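# Load a motor housing can into the press nest

## Task

Pick a single motor housing can out of the steel tray on the robot's table and set it into the round nest beneath the press's raised ram on the same table. The can must sit open end upward and be pushed all the way down into the nest. At the end, neither gripper may be in contact with any can.

## Robot and tools

Robot: two arms, left_arm and right_arm, each ending in a parallel gripper. The fingers point along the gripper's own +z axis and close along its y axis. end_effector_position is the spot between the finger pads, just under 1 cm behind the tips.

Scene frame (used for all readings): origin at table-top height, halfway between the nominal arm bases. +x reaches out over the table, +z is up, and left_arm sits on the +y side. These arm names do not match image left and right. Positions are in metres and orientations are quaternions in w,x,y,z order. A BASES line, if present, gives the calibrated base positions. Printed hand positions can be off, more so at long reach.

Motion commands are offsets, never poses. Each arm's six pose numbers are an offset from that arm's Hand target as it stands when the action or move begins. They are expressed in that Hand target's own axes. Order: dx, dy, dz, then rx, ry, rz, which together form one rotation vector. Scale: 1.0 equals 0.6 m or 180 degrees, and every number must lie in [-1, 1]. The seventh number is the gripper opening, which is absolute rather than an offset. +1 is fully open (about 87 mm between pads), +0.5 about 69 mm, 0 about 43 mm, -0.5 about 18 mm, and -1 fully closed.

A row always has 14 numbers, even if one arm stays still: the left_arm's seven first, then the right_arm's seven. To hold an arm in place, send zeros for its six pose numbers. Also resend its present opening, because a 0 opening is itself a command meaning half-closed at 43 mm.

execute_actions(actions, cameras): actions is a list of actions. Each action is a table of up to 15 rows, and each row lasts one control step of 1/30 s. If a table has fewer than 15 rows, its last row repeats until the action's 15 steps are used up. Every row in an action counts from the pose at the start of that action, so rows do not add up. Separate actions and calls do add up. An empty list just reports the state and images. cameras picks which images come back: omitted, null or ["all"] for all, [] for none. The result also lists positions at some steps, with HELD marking steps where an arm's command was held back.

move(target, speed, blend, opening_speed, blocking, cameras): the gripper moves in a straight line to the offset target. target is one 14-number row, or a list of up to 15 rows that differ only in pose. Every row in the list counts from the same starting Hand targets. speed is the path's top speed in m/s, from 0.002 to 0.5 with a default of 0.25. Turning rate is capped at twice that number in rad/s. Give one value, or one value per target. blend, in metres, rounds the corners of a list. opening_speed (0.2 or more, per second on the -1..+1 scale) ramps the fingers; without it, the opening is sent at the start. Paths are cut off after 10 s. blocking=false returns after 0.5 s; call wait or stop before issuing more commands. The move: line reports done, off_target, moving, held or fault, plus limits=paced (pose clipped) or limits=held (steps withheld). Moves do not avoid obstacles. Faster moves drift more from the path and hit harder.

wait(seconds 0 to 10) lets time pass while the arms hold their commands. stop() brakes a running move. zoom_image(camera, region [x0, y0, x1, y1]) enlarges an area of at most 504x504 pixels from the latest image of cam_head_left or cam_head_right. Both cameras give 672x504 images; pinhole intrinsics are given (fx≈403, cx≈335, cy≈252 for left; fx≈400, cx≈337, cy≈248 for right). finished_scene(scene, check) must be called twice. The first call submits your check: describe what the images and readings show for each condition, what they cannot show, and how the condition might still fail. The second call ends the scene for good. scene is the number of the current scene.

Controller behaviour: each step, the commanded pose is clipped to within 100 mm and 20 degrees of the measured pose. The Hand target in the result is the clipped pose, and it can fall short; issue further offsets from it. Friction and gravity can leave the gripper low, short or tilted. Small moves may fail or go sideways. Check the position and orientation after each move, and correct any tilt. An arm blocked by an object keeps pushing until you command its target back past the gripper. A 'pose unreachable' line means the clearance check held back that arm. That check does not stop the two grippers or their cameras from hitting each other.

Gripping: grip_measured is read on the same scale as the opening. Note its value at first contact, then command about 0.04 below it for a firm hold, or less for a lighter one. Readings may be off by about 1 mm. Tool commands in the result show the current finger commands.

Joint ranges (rad): waist -2.618 to 3.054, shoulder 0 to 3.142, elbow 0 to 3.142 (straight at 2.901), wrist pitch and yaw ±1.571, wrist roll ±2.094. Joint torques include gravity and carry offsets. Joints 1 to 3 wrap around at ±28 N m.

Avoid: dropping the can, releasing it while it is still moving, slamming or pushing hard, squeezing anything between the two arms, and knocking anything off the table (that fails the task). Brief tugs on the held can or shoves on loose items may happen. Motors heat up from holding loads, stretched poses or pushing against unreachable targets. A MOTOR HOT line appears at 75 °C. At 90 °C the arm folds away and stays idle, and at 100 °C it goes limp. Finish with the can seated open end up and both grippers clear of it.

Each tool is called after ">>>" in YAML: its name, and indented under it one key for each argument.

## Session

>>> execute_actions:
  actions: []

Scene clock: 0.00 s.
left_arm: end_effector_position=(+0.4891, +0.2555, +0.2807) grip_measured=+0.972 end_effector_quat_wxyz=(+0.465, +0.043, +0.806, +0.364) | right_arm: end_effector_position=(+0.5203, -0.4964, +0.3712) grip_measured=+0.978 end_effector_quat_wxyz=(+0.724, +0.437, +0.511, -0.150)
Joint positions: left_arm=[-0.441 1.759 1.63 -0.401 -0.93 0.278 0.986] | right_arm=[-0.099 1.771 1.565 0.339 0.781 0.41 0.989]
Joint velocities: left_arm=[-0.017 0.012 -0.007 -0.066 0.022 -0.066 0.008] | right_arm=[0.012 -0.017 -0.012 -0.066 0.022 -0.007 0.018]
Joint torques (N m): no reading
Heat: left arm: 33 °C; right arm: 36 °C.
Hand target: left_arm +0.4886, +0.2557, +0.2899; +0.475, +0.036, +0.802, +0.361 | right_arm +0.5166, -0.4959, +0.3856; +0.734, +0.438, +0.499, -0.144
Tool commands: left_gripper/opening=+1.0 right_gripper/opening=+1.0

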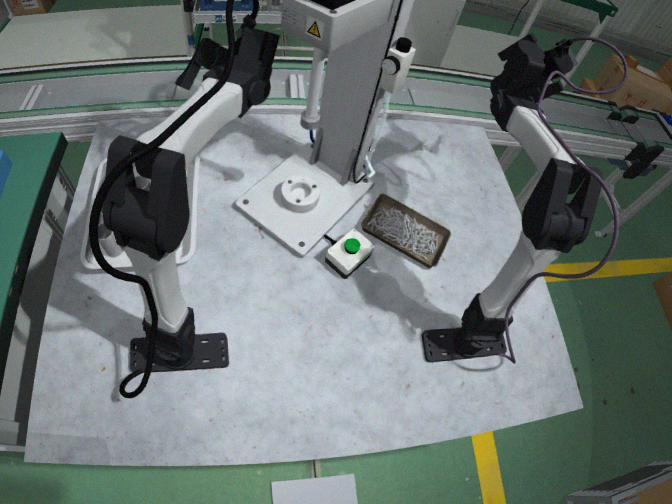

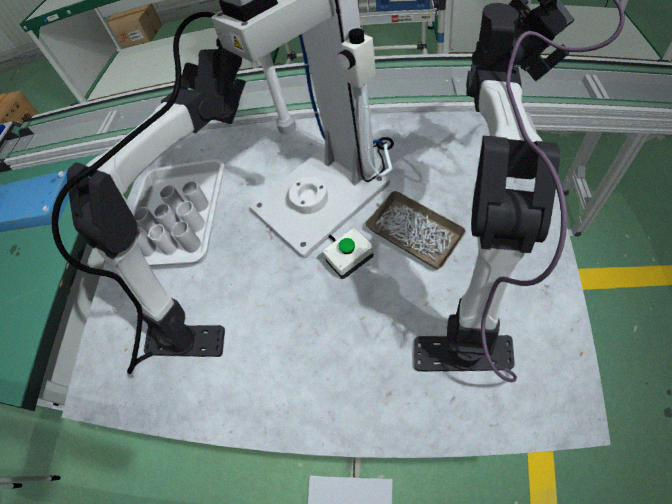

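>>> zoom_image:
  camera: "cam_head_right"
  region: [100, 140, 260, 280]

>>> zoom_image:
  camera: "cam_head_right"
  region: [230, 60, 430, 280]

>>> zoom_image:
  camera: "cam_head_left"
  region: [60, 100, 260, 300]

>>> zoom_image:
  camera: "cam_head_left"
  region: [220, 60, 420, 280]

Scaled by 3.150.

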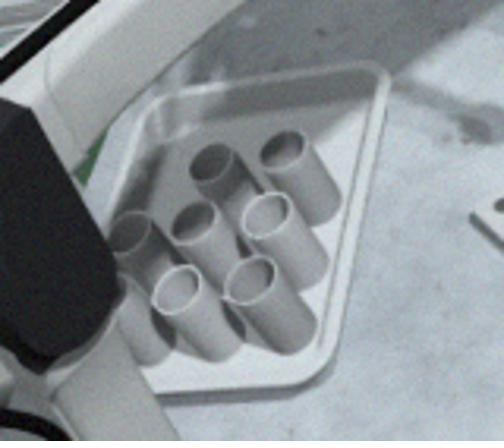

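Scaled by 2.291.

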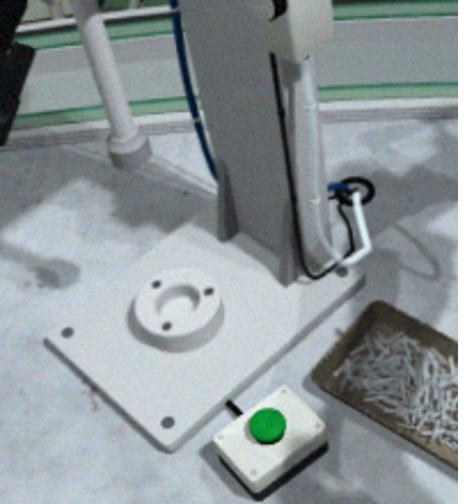

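Scaled by 2.520.

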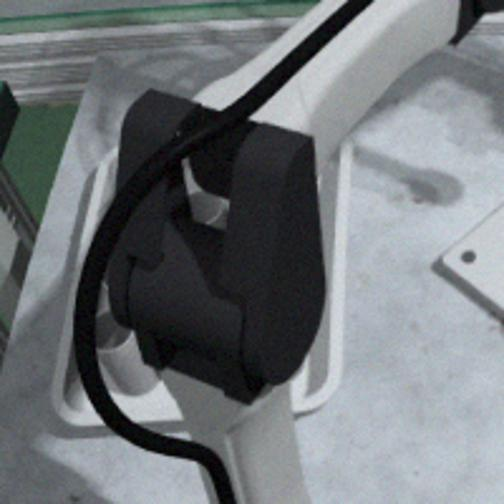

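Scaled by 2.291.

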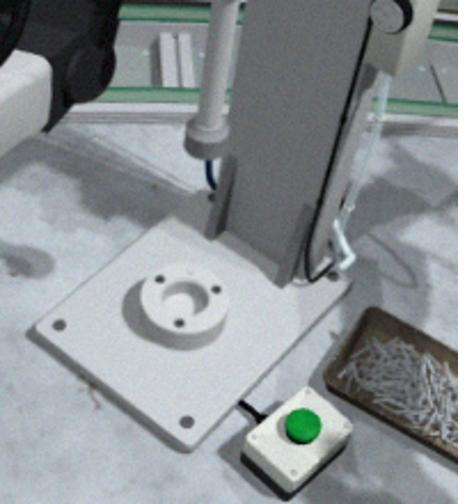

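>>> move:
  target: [0.122,-0.178,-0.170,0.209,0.086,-0.112,0.3,0,0,0,0,0,0,1]

Scene clock: 16.23 s.
left_arm: end_effector_position=(+0.4001, +0.1550, +0.1916) grip_measured=+0.300 end_effector_quat_wxyz=(+0.365, +0.000, +0.931, +0.014) | right_arm: end_effector_position=(+0.5203, -0.4964, +0.3712) grip_measured=+0.978 end_effector_quat_wxyz=(+0.724, +0.437, +0.511, -0.150)
Joint positions: left_arm=[-0.495 1.587 1.459 -0.753 -0.321 -0.326 0.65] | right_arm=[-0.099 1.771 1.565 0.339 0.781 0.41 0.989]
Joint velocities: left_arm=[0.017 -0.002 -0.007 0.007 -0.022 -0.066 -0.001] | right_arm=[-0.012 0.002 -0.007 0.007 -0.022 0.022 -0.029]
Joint torques (N m): left_arm=[-0.55 -11.14 5.26 1.32 0.09 -0.08] | right_arm=[-0.23 -9.36 8.21 1.63 -0.06 -0.04]
Heat: left arm: 37 °C; right arm: 40 °C.
Hand target: left_arm +0.3975, +0.1507, +0.2011; +0.379, -0.003, +0.925, -0.001 | right_arm +0.5166, -0.4959, +0.3856; +0.734, +0.438, +0.499, -0.144
Off the commanded pose: left_arm 0.010 m, 3 deg | right_arm 0.015 m, 2 deg.
move: off_target (left_arm, right_arm)

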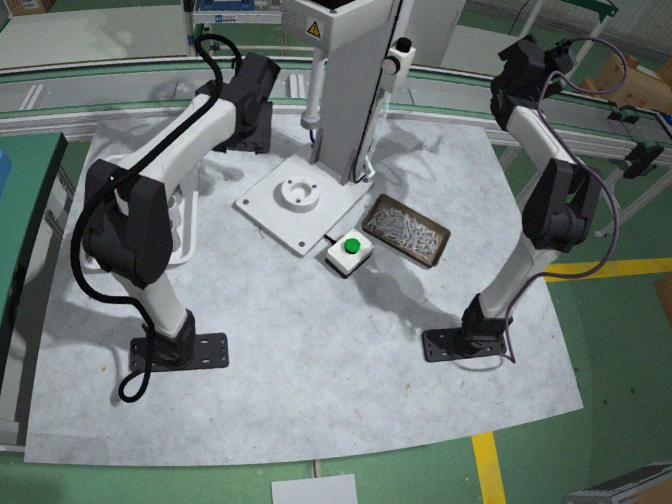

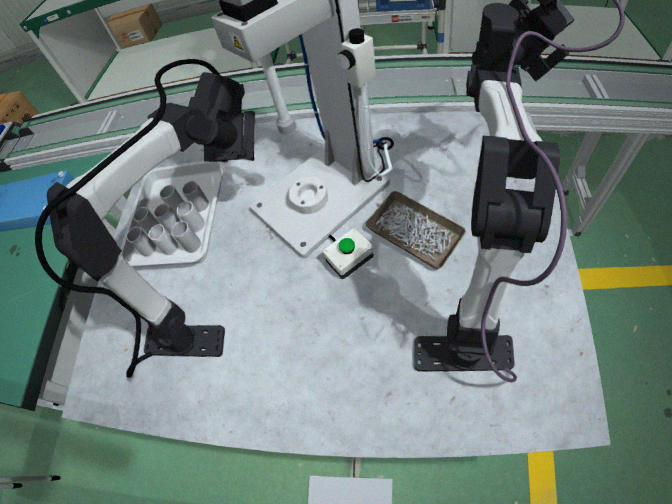

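>>> zoom_image:
  camera: "cam_head_left"
  region: [190, 60, 330, 220]

>>> zoom_image:
  camera: "cam_head_right"
  region: [120, 60, 310, 280]

Scaled by 3.150.

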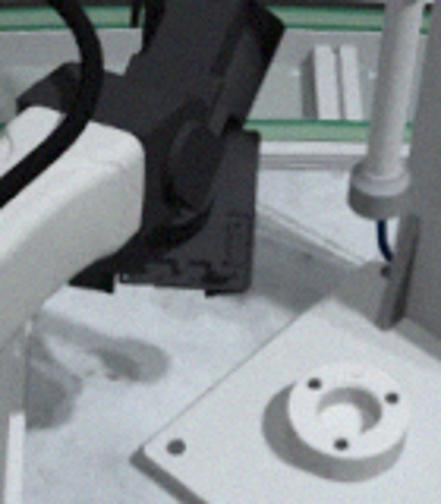

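Scaled by 2.291.

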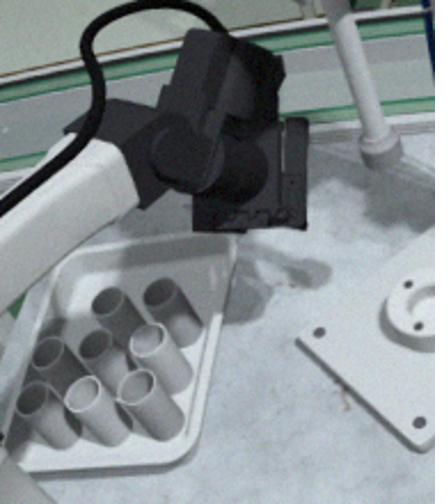

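>>> move:
  target: [0.117,0,0.118,0,0.25,0,-1,0,0,0,0,0,0,1]

>>> zoom_image:
  camera: "cam_head_left"
  region: [190, 60, 330, 220]

>>> zoom_image:
  camera: "cam_head_right"
  region: [160, 60, 300, 220]

Scene clock: 28.07 s.
left_arm: end_effector_position=(+0.3937, +0.1534, +0.0958) grip_measured=-1.000 end_effector_quat_wxyz=(+0.000, -0.009, +1.000, +0.008) | right_arm: end_effector_position=(+0.5203, -0.4964, +0.3712) grip_measured=+0.978 end_effector_quat_wxyz=(+0.724, +0.437, +0.511, -0.150)
Joint positions: left_arm=[-0.37 2.253 2.12 -1.443 -0.014 -0.335 0] | right_arm=[-0.099 1.771 1.565 0.339 0.781 0.41 0.989]
Joint velocities: left_arm=[-0.002 -0.012 -0.032 -0.007 -0.051 0.007 0] | right_arm=[0.002 0.012 -0.002 -0.037 0.066 0.037 -0.003]
Joint torques (N m): left_arm=[0.44 -11.1 7.39 0 0.14 0.16] | right_arm=[-0.23 -9.36 8.21 1.63 -0.06 -0.04]
Heat: left arm: 39 °C; right arm: 41 °C.
Hand target: left_arm +0.3963, +0.1533, +0.0968; -0.003, -0.006, +1.000, +0.003 | right_arm +0.5166, -0.4959, +0.3856; +0.734, +0.438, +0.499, -0.144
Off the commanded pose: left_arm 0.007 m, 1 deg | right_arm 0.015 m, 2 deg.
move: off_target (right_arm)

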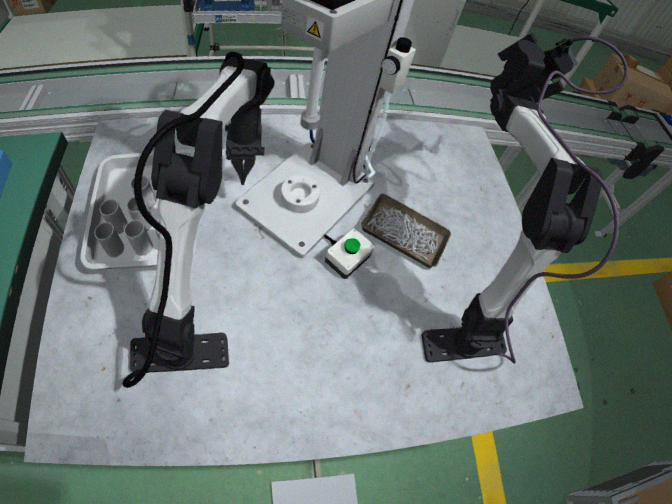

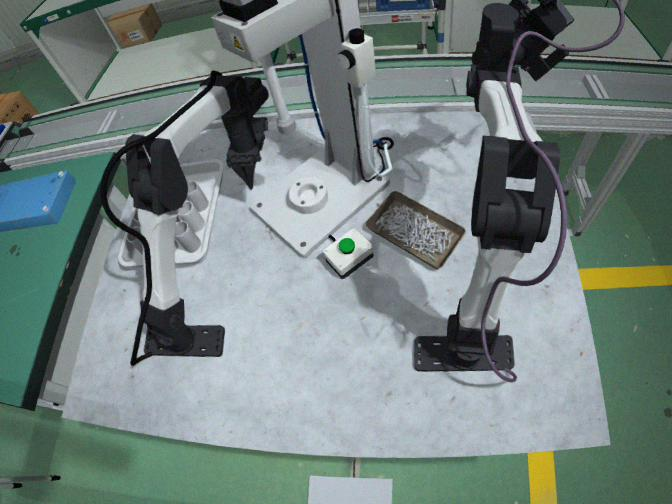

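Scaled by 3.150.

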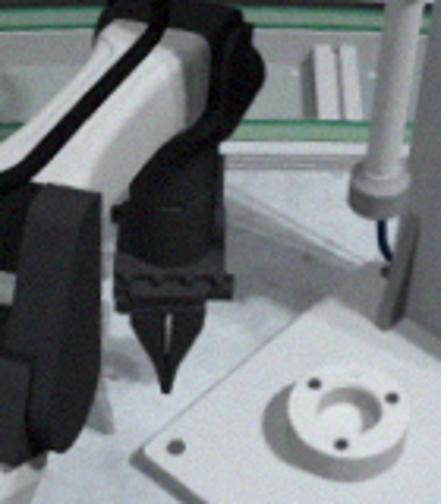

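Scaled by 3.150.

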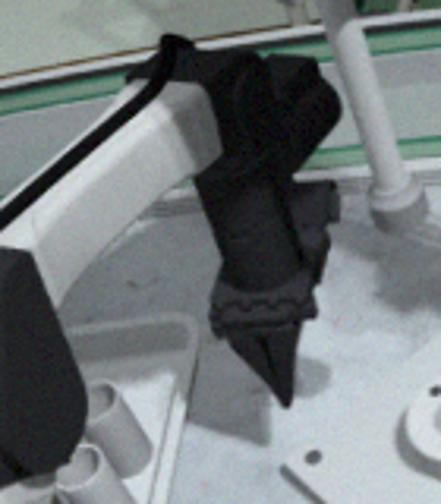

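>>> move:
  target: [0.227,0,0.062,0,0,0,-1,0,0,0,0,0,0,1]

>>> zoom_image:
  camera: "cam_head_left"
  region: [190, 120, 330, 280]

>>> zoom_image:
  camera: "cam_head_right"
  region: [160, 120, 300, 280]

>>> move:
  target: [0,-0.2,0,0,0,0,-1,0,0,0,0,0,0,1]

>>> zoom_image:
  camera: "cam_head_left"
  region: [190, 120, 330, 280]

>>> zoom_image:
  camera: "cam_head_right"
  region: [200, 120, 340, 280]

>>> move:
  target: [-0.1,0,-0.2,0,0,0,-1,0,0,0,0,0,0,1]

>>> zoom_image:
  camera: "cam_head_left"
  region: [190, 120, 330, 280]

>>> zoom_image:
  camera: "cam_head_right"
  region: [200, 120, 340, 280]

Scene clock: 36.50 s.
left_arm: end_effector_position=(+0.2586, +0.1553, +0.0585) grip_measured=-1.000 end_effector_quat_wxyz=(-0.019, -0.004, +1.000, +0.010) | right_arm: end_effector_position=(+0.5203, -0.4964, +0.3712) grip_measured=+0.978 end_effector_quat_wxyz=(+0.724, +0.437, +0.511, -0.150)
Joint positions: left_arm=[-0.495 1.787 1.286 -1.112 -0.001 -0.449 0] | right_arm=[-0.099 1.771 1.565 0.339 0.781 0.41 0.989]
Joint velocities: left_arm=[0.007 -0.002 -0.007 -0.022 -0.022 -0.037 0] | right_arm=[-0.012 0.007 0.007 0.037 0.037 0.066 0.003]
Joint torques (N m): left_arm=[-0.4 -11.55 4.18 0.21 0.1 -0.06] | right_arm=[-0.23 -9.36 8.21 1.63 -0.06 -0.04]
Heat: left arm: 40 °C; right arm: 42 °C.
Hand target: left_arm +0.2595, +0.1520, +0.0638; -0.004, -0.006, +1.000, +0.000 | right_arm +0.5166, -0.4959, +0.3856; +0.734, +0.438, +0.499, -0.144
Off the commanded pose: left_arm 0.004 m, 2 deg | right_arm 0.015 m, 2 deg.
move: off_target (right_arm)

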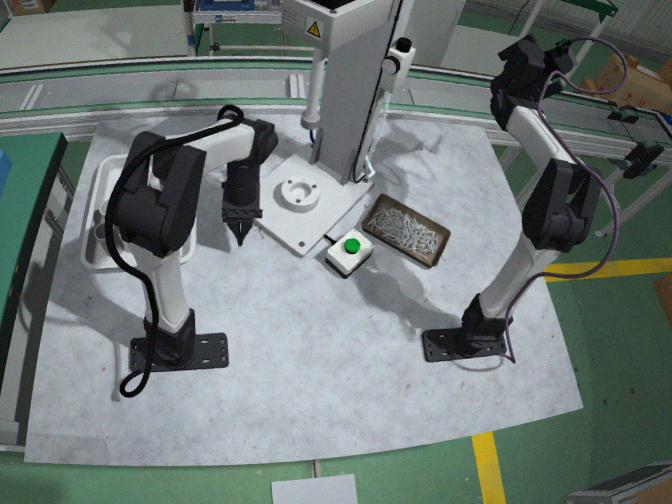

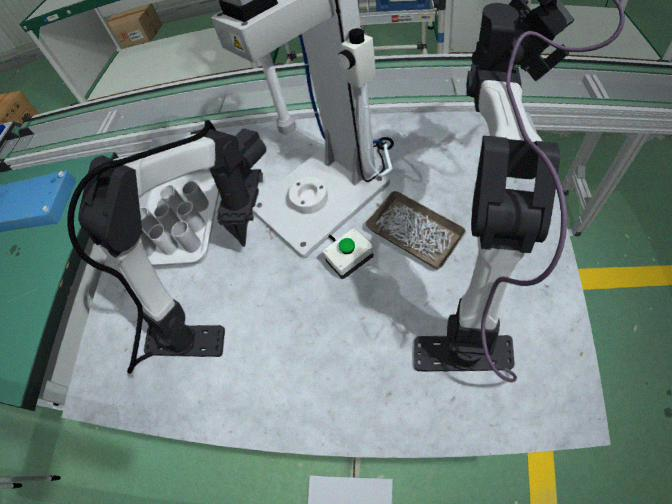

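Scaled by 3.150.

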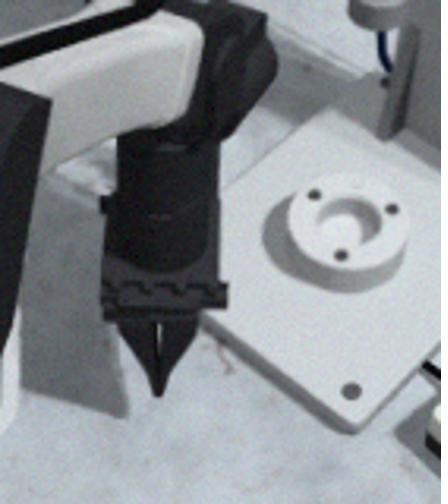

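Scaled by 3.150.

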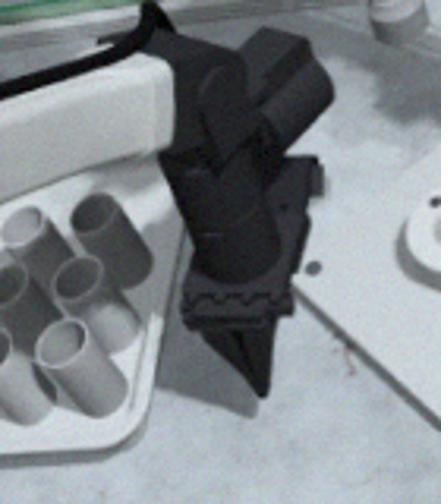

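Scene clock: 37.80 s.
left_arm: end_effector_position=(+0.2548, +0.0329, +0.0613) grip_measured=-1.000 end_effector_quat_wxyz=(-0.006, +0.001, +1.000, -0.005) | right_arm: end_effector_position=(+0.5203, -0.4964, +0.3712) grip_measured=+0.978 end_effector_quat_wxyz=(+0.724, +0.437, +0.511, -0.150)
Joint positions: left_arm=[-0.791 1.993 1.577 -1.157 0.015 -0.737 0] | right_arm=[-0.099 1.771 1.565 0.339 0.781 0.41 0.989]
Joint velocities: left_arm=[0.007 -0.007 0.012 -0.066 -0.081 0.037 0] | right_arm=[0.002 0.017 0.002 -0.022 -0.11 -0.007 -0.003]
Joint torques (N m): left_arm=[0.29 -8.75 7.39 0 0.11 -0.08] | right_arm=[-0.21 -9.36 8.21 1.63 -0.06 -0.04]
Heat: left arm: 40 °C; right arm: 43 °C.
Hand target: left_arm +0.2580, +0.0303, +0.0621; -0.009, -0.006, +1.000, -0.004 | right_arm +0.5166, -0.4959, +0.3856; +0.734, +0.438, +0.499, -0.144
Off the commanded pose: left_arm 0.007 m, 1 deg | right_arm 0.015 m, 2 deg.
move: off_target (right_arm)

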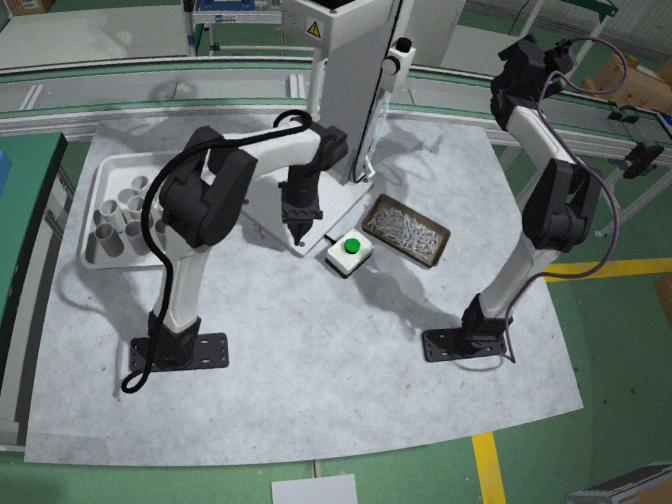

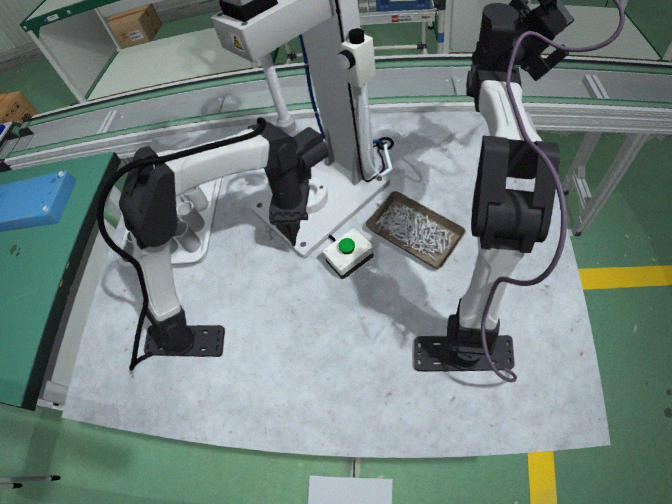

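Scaled by 3.150.

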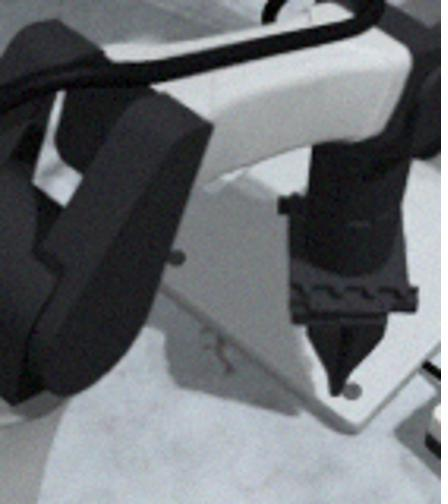

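Scaled by 3.150.

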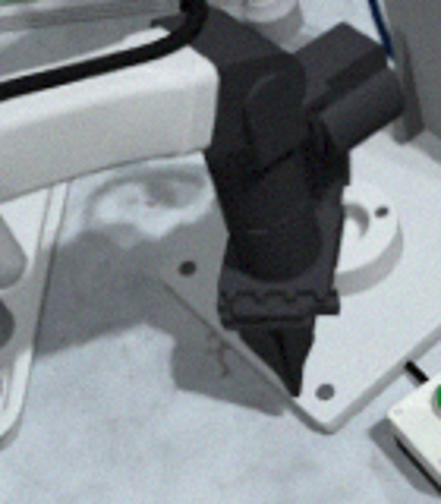

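Scene clock: 38.93 s.
left_arm: end_effector_position=(+0.3073, +0.0086, +0.1677) grip_measured=-1.000 end_effector_quat_wxyz=(+0.046, +0.014, +0.997, -0.055) | right_arm: end_effector_position=(+0.5203, -0.4964, +0.3712) grip_measured=+0.978 end_effector_quat_wxyz=(+0.724, +0.437, +0.511, -0.150)
Joint positions: left_arm=[-0.747 2.118 2.199 -1.511 0.028 -0.668 0] | right_arm=[-0.099 1.771 1.565 0.339 0.781 0.41 0.989]
Joint velocities: left_arm=[0.012 -0.012 -0.002 0.022 -0.066 0.007 0] | right_arm=[0.017 -0.017 0.002 0.007 -0.007 -0.007 0.008]
Joint torques (N m): left_arm=[5.63 -12.44 8.38 -0.07 0.08 0.23] | right_arm=[-0.23 -9.35 8.23 1.63 -0.06 -0.04]
Heat: left arm: 40 °C; right arm: 43 °C.
Hand target: left_arm +0.3212, +0.0300, +0.1809; -0.007, -0.005, +1.000, -0.003 | right_arm +0.5166, -0.4959, +0.3856; +0.734, +0.438, +0.499, -0.144
Off the commanded pose: left_arm 0.030 m, 9 deg | right_arm 0.015 m, 2 deg.
joint sent to its limit (left arm) — joint 4 (wrist pitch), lower limit. The joint targets are off in orientation, not in position.
move: off_target (left_arm, right_arm)

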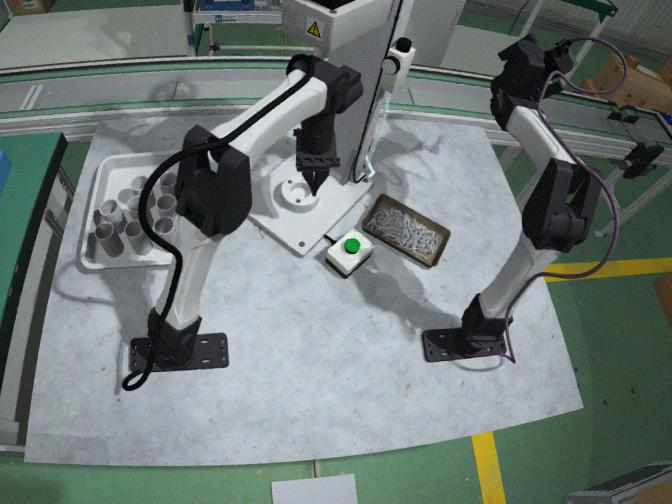

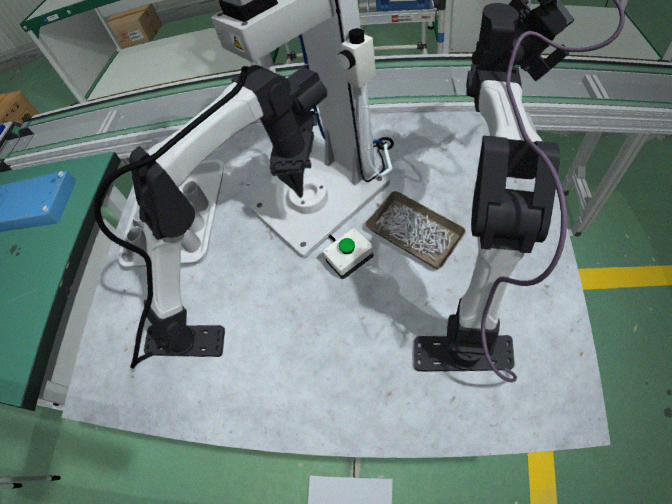

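Scaled by 3.150.

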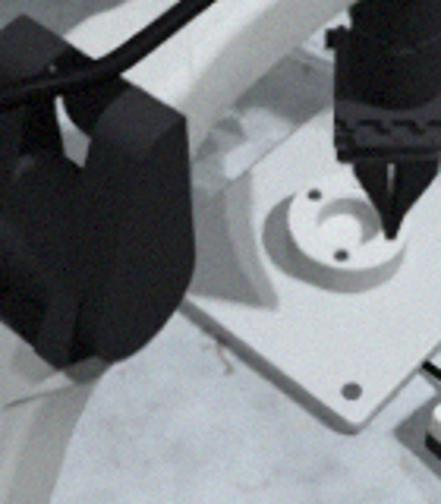

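Scaled by 3.150.

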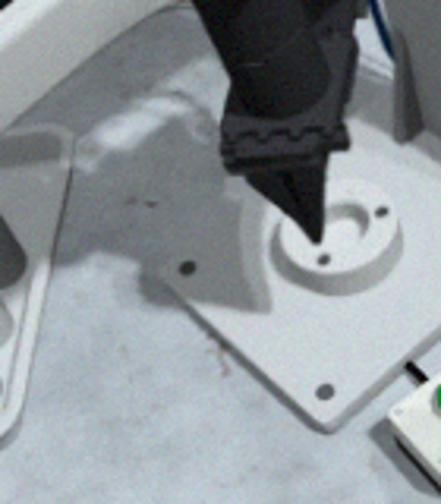

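>>> move:
  target: [0.15,0,0,0,0,0,-1,0,0,0,0,0,0,1]

>>> zoom_image:
  camera: "cam_head_left"
  region: [190, 120, 370, 280]

>>> zoom_image:
  camera: "cam_head_right"
  region: [200, 120, 380, 280]

Scene clock: 43.33 s.
left_arm: end_effector_position=(+0.2361, +0.0289, +0.1694) grip_measured=-1.000 end_effector_quat_wxyz=(-0.007, -0.011, +1.000, -0.015) | right_arm: end_effector_position=(+0.5203, -0.4964, +0.3712) grip_measured=+0.978 end_effector_quat_wxyz=(+0.724, +0.437, +0.511, -0.150)
Joint positions: left_arm=[-0.824 1.944 1.939 -1.554 0.031 -0.794 0] | right_arm=[-0.099 1.771 1.565 0.339 0.781 0.41 0.989]
Joint velocities: left_arm=[-0.027 0.007 -0.012 0.037 0.007 -0.037 0] | right_arm=[-0.017 -0.002 -0.002 0.022 0.007 0.066 0.003]
Joint torques (N m): left_arm=[-1.05 -14.56 4.81 0.18 0.02 -0.01] | right_arm=[-0.23 -9.36 8.21 1.63 -0.06 -0.04]
Heat: left arm: 41 °C; right arm: 43 °C.
Hand target: left_arm +0.2306, +0.0290, +0.1834; -0.010, -0.006, +1.000, -0.005 | right_arm +0.5166, -0.4959, +0.3856; +0.734, +0.438, +0.499, -0.144
Off the commanded pose: left_arm 0.014 m, 1 deg | right_arm 0.015 m, 2 deg.
joint sent to its limit (left arm) — joint 4 (wrist pitch), lower limit. The joint targets are off in orientation, not in position.
move: off_target (left_arm, right_arm)

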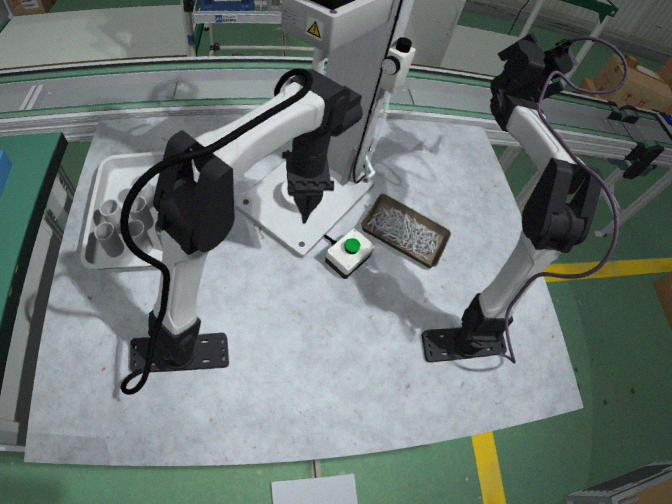

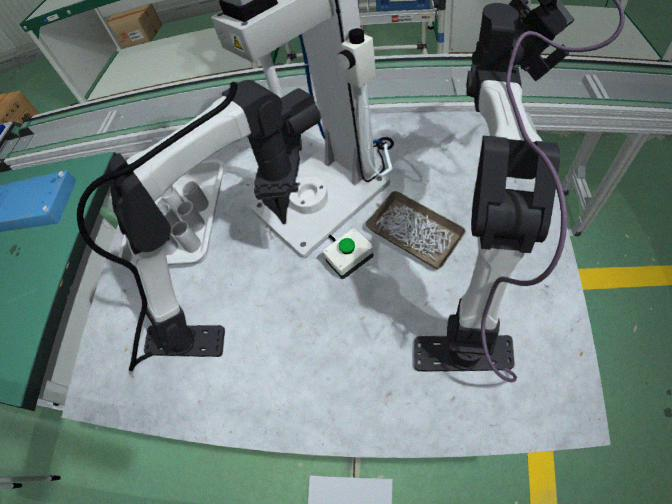

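Scaled by 2.800.

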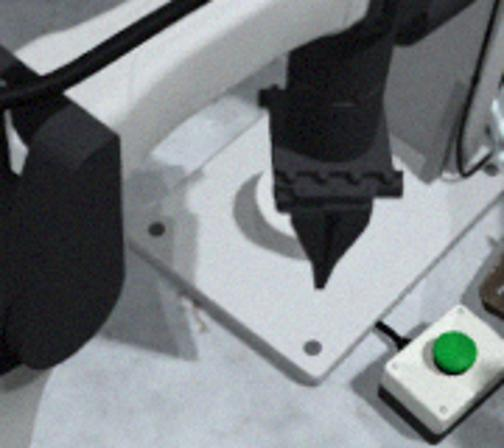

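Scaled by 2.800.

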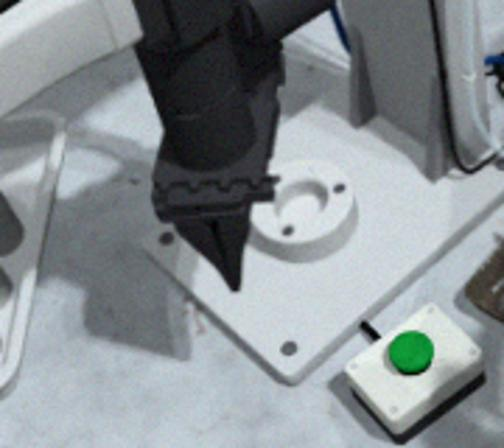

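>>> move:
  target: [0,-0.25,0,0,0,0,-1,0,0,0,0,0,0,1]

>>> zoom_image:
  camera: "cam_head_left"
  region: [70, 130, 220, 280]

>>> zoom_image:
  camera: "cam_head_right"
  region: [100, 140, 250, 290]

Scene clock: 69.00 s.
left_arm: end_effector_position=(+0.2258, -0.1169, +0.1834) grip_measured=-1.000 end_effector_quat_wxyz=(+0.034, -0.025, +0.993, -0.115) | right_arm: end_effector_position=(+0.5203, -0.4964, +0.3712) grip_measured=+0.978 end_effector_quat_wxyz=(+0.724, +0.437, +0.511, -0.150)
Joint positions: left_arm=[-1.05 2.263 2.482 -1.558 0.062 -1.054 0] | right_arm=[-0.099 1.771 1.565 0.339 0.781 0.41 0.989]
Joint velocities: left_arm=[0.017 0.002 0.007 0.007 -0.037 0.007 0] | right_arm=[0.007 0.007 -0.022 -0.037 -0.081 0.007 0.013]
Joint torques (N m): left_arm=[0.16 -10.77 7.23 0.52 0.02 0.13] | right_arm=[-0.21 -9.35 8.2 1.63 -0.06 -0.04]
Heat: left arm: 48 °C; right arm: 45 °C.
Hand target: left_arm +0.2298, -0.1208, +0.1828; -0.015, -0.005, +1.000, -0.008 | right_arm +0.5166, -0.4959, +0.3856; +0.734, +0.438, +0.499, -0.144
Off the commanded pose: left_arm 0.008 m, 14 deg | right_arm 0.015 m, 2 deg.
joint read past its limit (left arm) — joint 4 (wrist pitch), lower limit.
joint sent to its limit (left arm) — joint 4 (wrist pitch), lower limit. The joint targets are off in position and orientation.
move: off_target (left_arm, right_arm)

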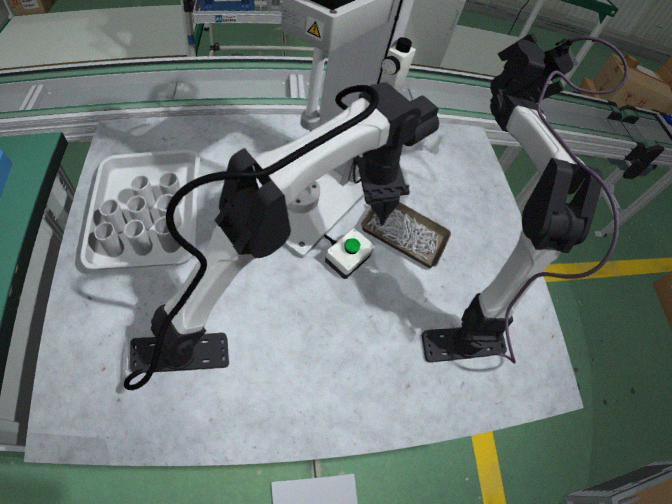

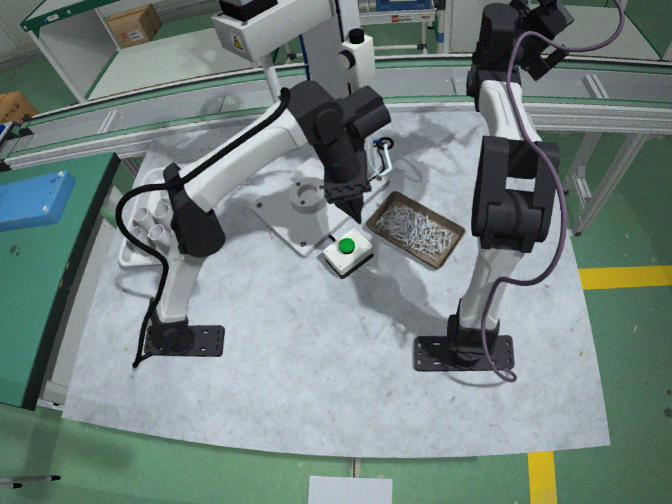

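Scaled by 3.360.

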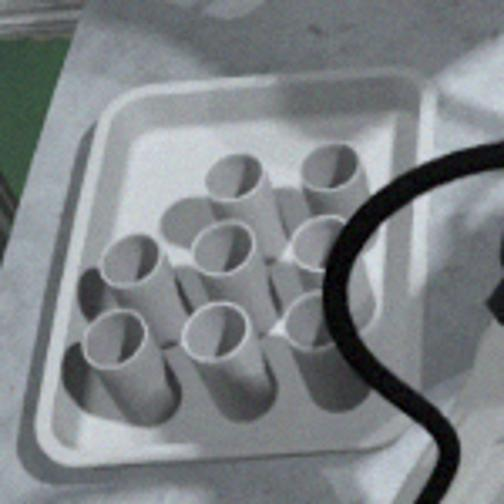

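Scaled by 3.360.

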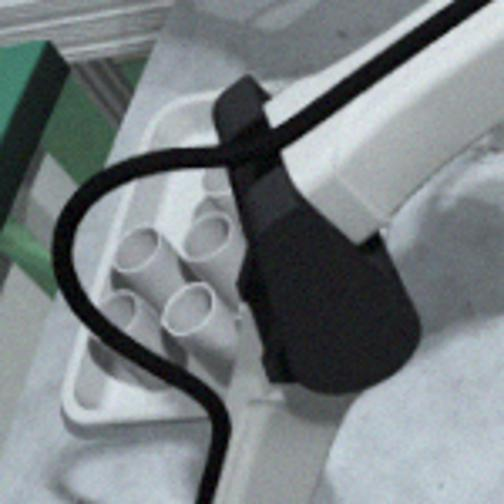

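>>> move:
  target: [0.025,0.747,-0.028,0,-0.3056,0,0.3,0,0,0,0,0,0,1]

>>> zoom_image:
  camera: "cam_head_left"
  region: [70, 130, 220, 280]

>>> zoom_image:
  camera: "cam_head_right"
  region: [100, 140, 250, 290]

Scene clock: 84.20 s.
left_arm: end_effector_position=(+0.2136, +0.3301, +0.2113) grip_measured=+0.300 end_effector_quat_wxyz=(+0.461, +0.003, +0.887, +0.018) | right_arm: end_effector_position=(+0.5203, -0.4964, +0.3712) grip_measured=+0.978 end_effector_quat_wxyz=(+0.724, +0.437, +0.511, -0.150)
Joint positions: left_arm=[0.404 0.616 0.895 -0.935 0.341 0.295 0.65] | right_arm=[-0.099 1.771 1.565 0.339 0.781 0.41 0.989]
Joint velocities: left_arm=[-0.002 -0.002 -0.007 -0.051 0.051 -0.066 0.004] | right_arm=[-0.002 -0.002 -0.002 -0.022 0.037 -0.037 0.003]
Joint torques (N m): left_arm=[0.59 1.62 6.12 1.46 0.34 0.18] | right_arm=[-0.23 -9.36 8.21 1.63 -0.06 -0.04]
Heat: left arm: 45 °C; right arm: 45 °C.
Hand target: left_arm +0.2152, +0.3308, +0.2120; +0.461, +0.007, +0.887, +0.017 | right_arm +0.5166, -0.4959, +0.3856; +0.734, +0.438, +0.499, -0.144
Off the commanded pose: left_arm 0.018 m, 3 deg | right_arm 0.015 m, 2 deg.
move: off_target (left_arm, right_arm)

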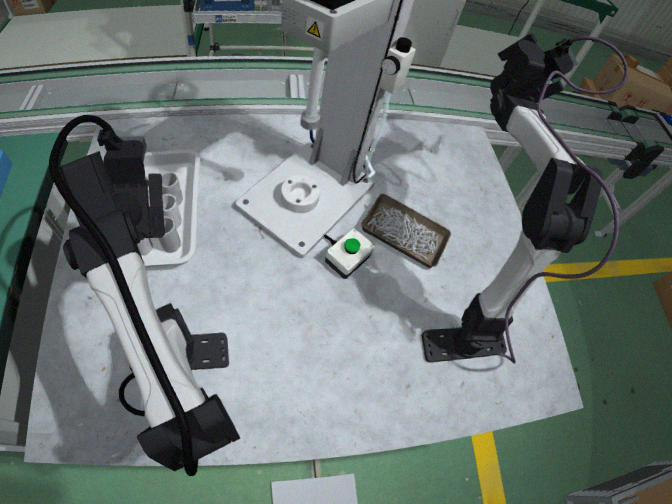

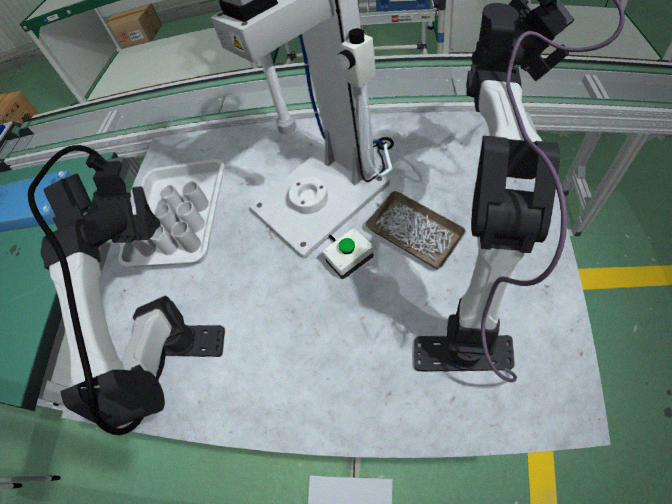

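Scaled by 3.360.

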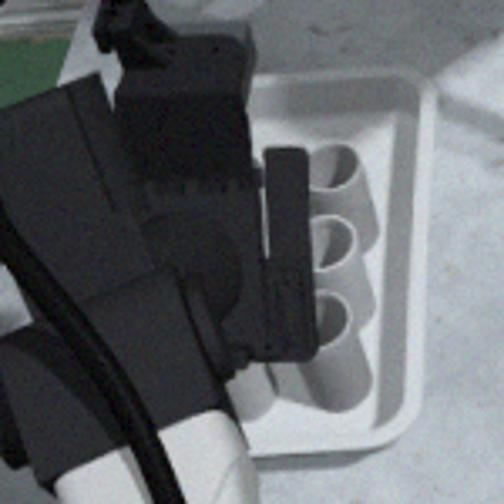

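Scaled by 3.360.

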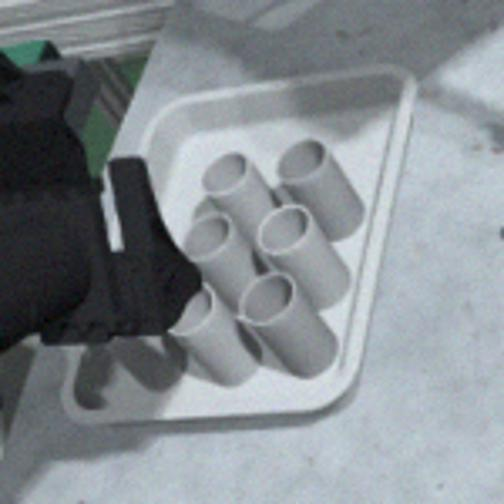

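>>> move:
  target: [0.04,-0.007,0.195,0,0.3056,0,-1,0,0,0,0,0,0,1]

>>> zoom_image:
  camera: "cam_head_left"
  region: [70, 130, 220, 280]

>>> zoom_image:
  camera: "cam_head_right"
  region: [100, 140, 250, 290]

Scene clock: 93.67 s.
left_arm: end_effector_position=(+0.2943, +0.3292, +0.1128) grip_measured=-1.000 end_effector_quat_wxyz=(-0.001, -0.005, +1.000, +0.007) | right_arm: end_effector_position=(+0.5203, -0.4964, +0.3712) grip_measured=+0.978 end_effector_quat_wxyz=(+0.724, +0.437, +0.511, -0.150)
Joint positions: left_arm=[0.071 1.748 1.464 -1.287 -0.014 0.114 0] | right_arm=[-0.099 1.771 1.565 0.339 0.781 0.41 0.989]
Joint velocities: left_arm=[-0.012 -0.022 0.002 0.051 0.007 0.022 0] | right_arm=[-0.002 -0.002 -0.002 0.022 -0.007 0.095 -0.008]
Joint torques (N m): left_arm=[-0.53 -7.43 7.57 0 -0.01 -0.06] | right_arm=[-0.23 -9.35 8.21 1.62 -0.06 -0.04]
Heat: left arm: 43 °C; right arm: 46 °C.
Hand target: left_arm +0.2983, +0.3292, +0.1169; +0.001, -0.007, +1.000, +0.012 | right_arm +0.5166, -0.4959, +0.3856; +0.734, +0.438, +0.499, -0.144
Off the commanded pose: left_arm 0.013 m, 1 deg | right_arm 0.015 m, 2 deg.
move: off_target (left_arm, right_arm)

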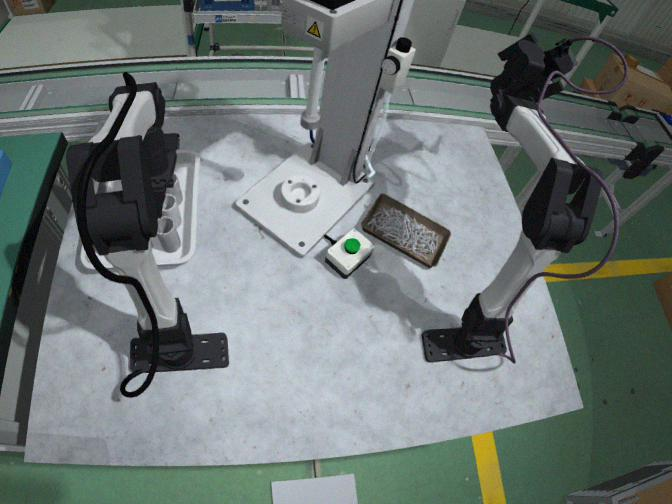

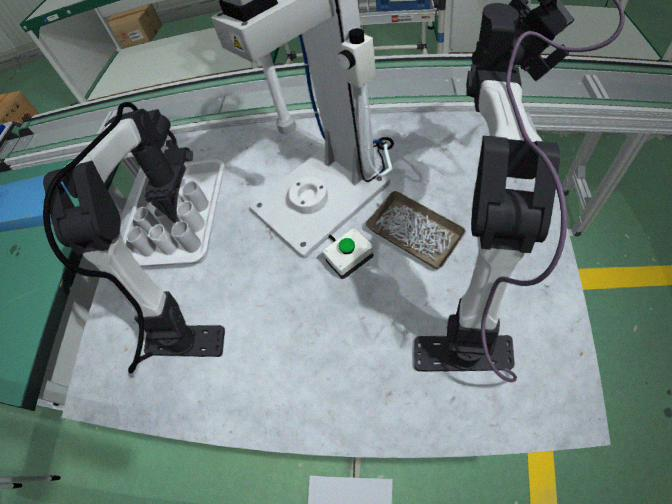

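Scaled by 3.360.

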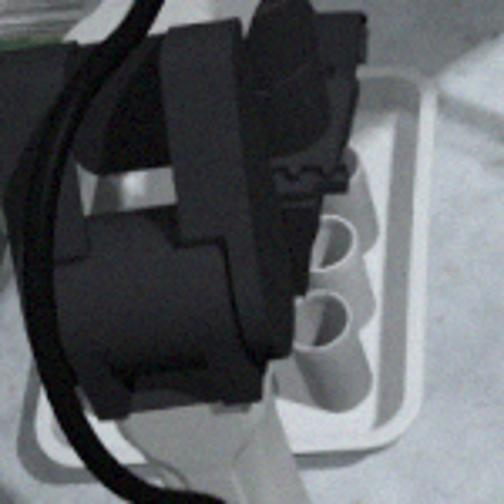

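Scaled by 3.360.

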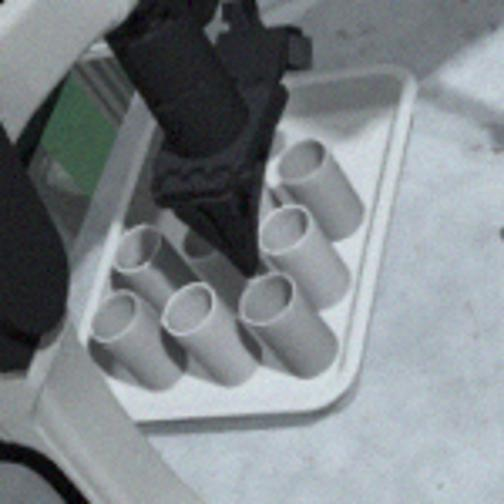

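>>> move:
  target: [0.150,-0.008,-0.008,0,-0.3056,0,0.3,0,0,0,0,0,0,1]

>>> zoom_image:
  camera: "cam_head_left"
  region: [70, 130, 220, 280]

>>> zoom_image:
  camera: "cam_head_right"
  region: [100, 140, 250, 290]

Scene clock: 113.93 s.
left_arm: end_effector_position=(+0.2041, +0.3245, +0.1316) grip_measured=+0.300 end_effector_quat_wxyz=(+0.458, +0.002, +0.889, +0.017) | right_arm: end_effector_position=(+0.5203, -0.4964, +0.3712) grip_measured=+0.978 end_effector_quat_wxyz=(+0.724, +0.437, +0.511, -0.150)
Joint positions: left_arm=[0.392 0.419 0.552 -0.794 0.332 0.287 0.65] | right_arm=[-0.099 1.771 1.565 0.339 0.781 0.41 0.989]
Joint velocities: left_arm=[0.027 -0.017 -0.017 0.022 0.051 -0.051 0.012] | right_arm=[0.007 0.002 0.017 -0.066 0.007 -0.007 -0.003]
Joint torques (N m): left_arm=[0.73 1.07 5.27 1.52 0.35 0.17] | right_arm=[-0.21 -9.36 8.21 1.63 -0.06 -0.04]
Heat: left arm: 41 °C; right arm: 46 °C.
Hand target: left_arm +0.2052, +0.3248, +0.1303; +0.461, +0.007, +0.887, +0.017 | right_arm +0.5166, -0.4959, +0.3856; +0.734, +0.438, +0.499, -0.144
Off the commanded pose: left_arm 0.011 m, 1 deg | right_arm 0.015 m, 2 deg.
move: off_target (left_arm, right_arm)

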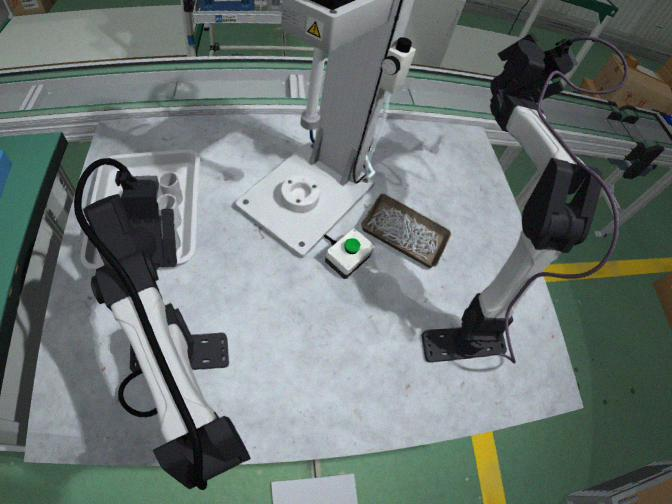

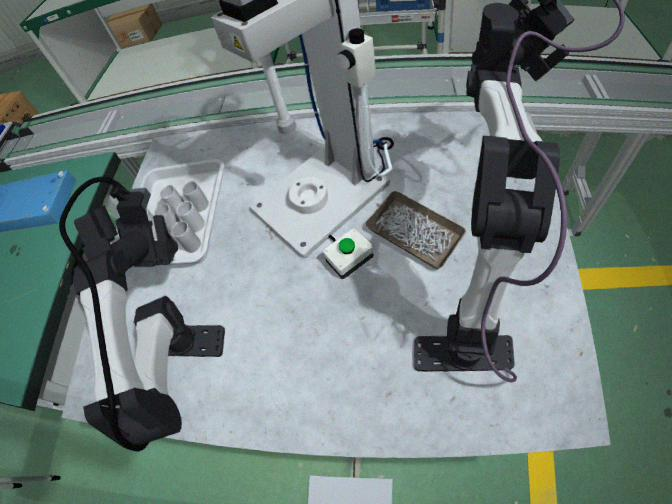

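Scaled by 3.360.

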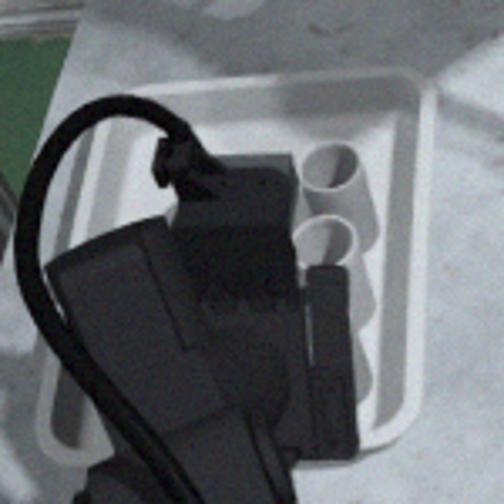

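Scaled by 3.360.

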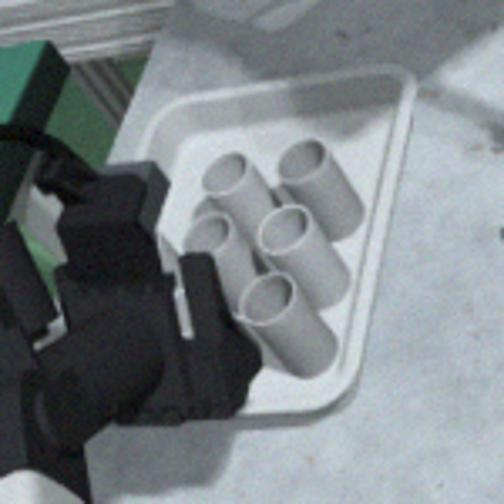

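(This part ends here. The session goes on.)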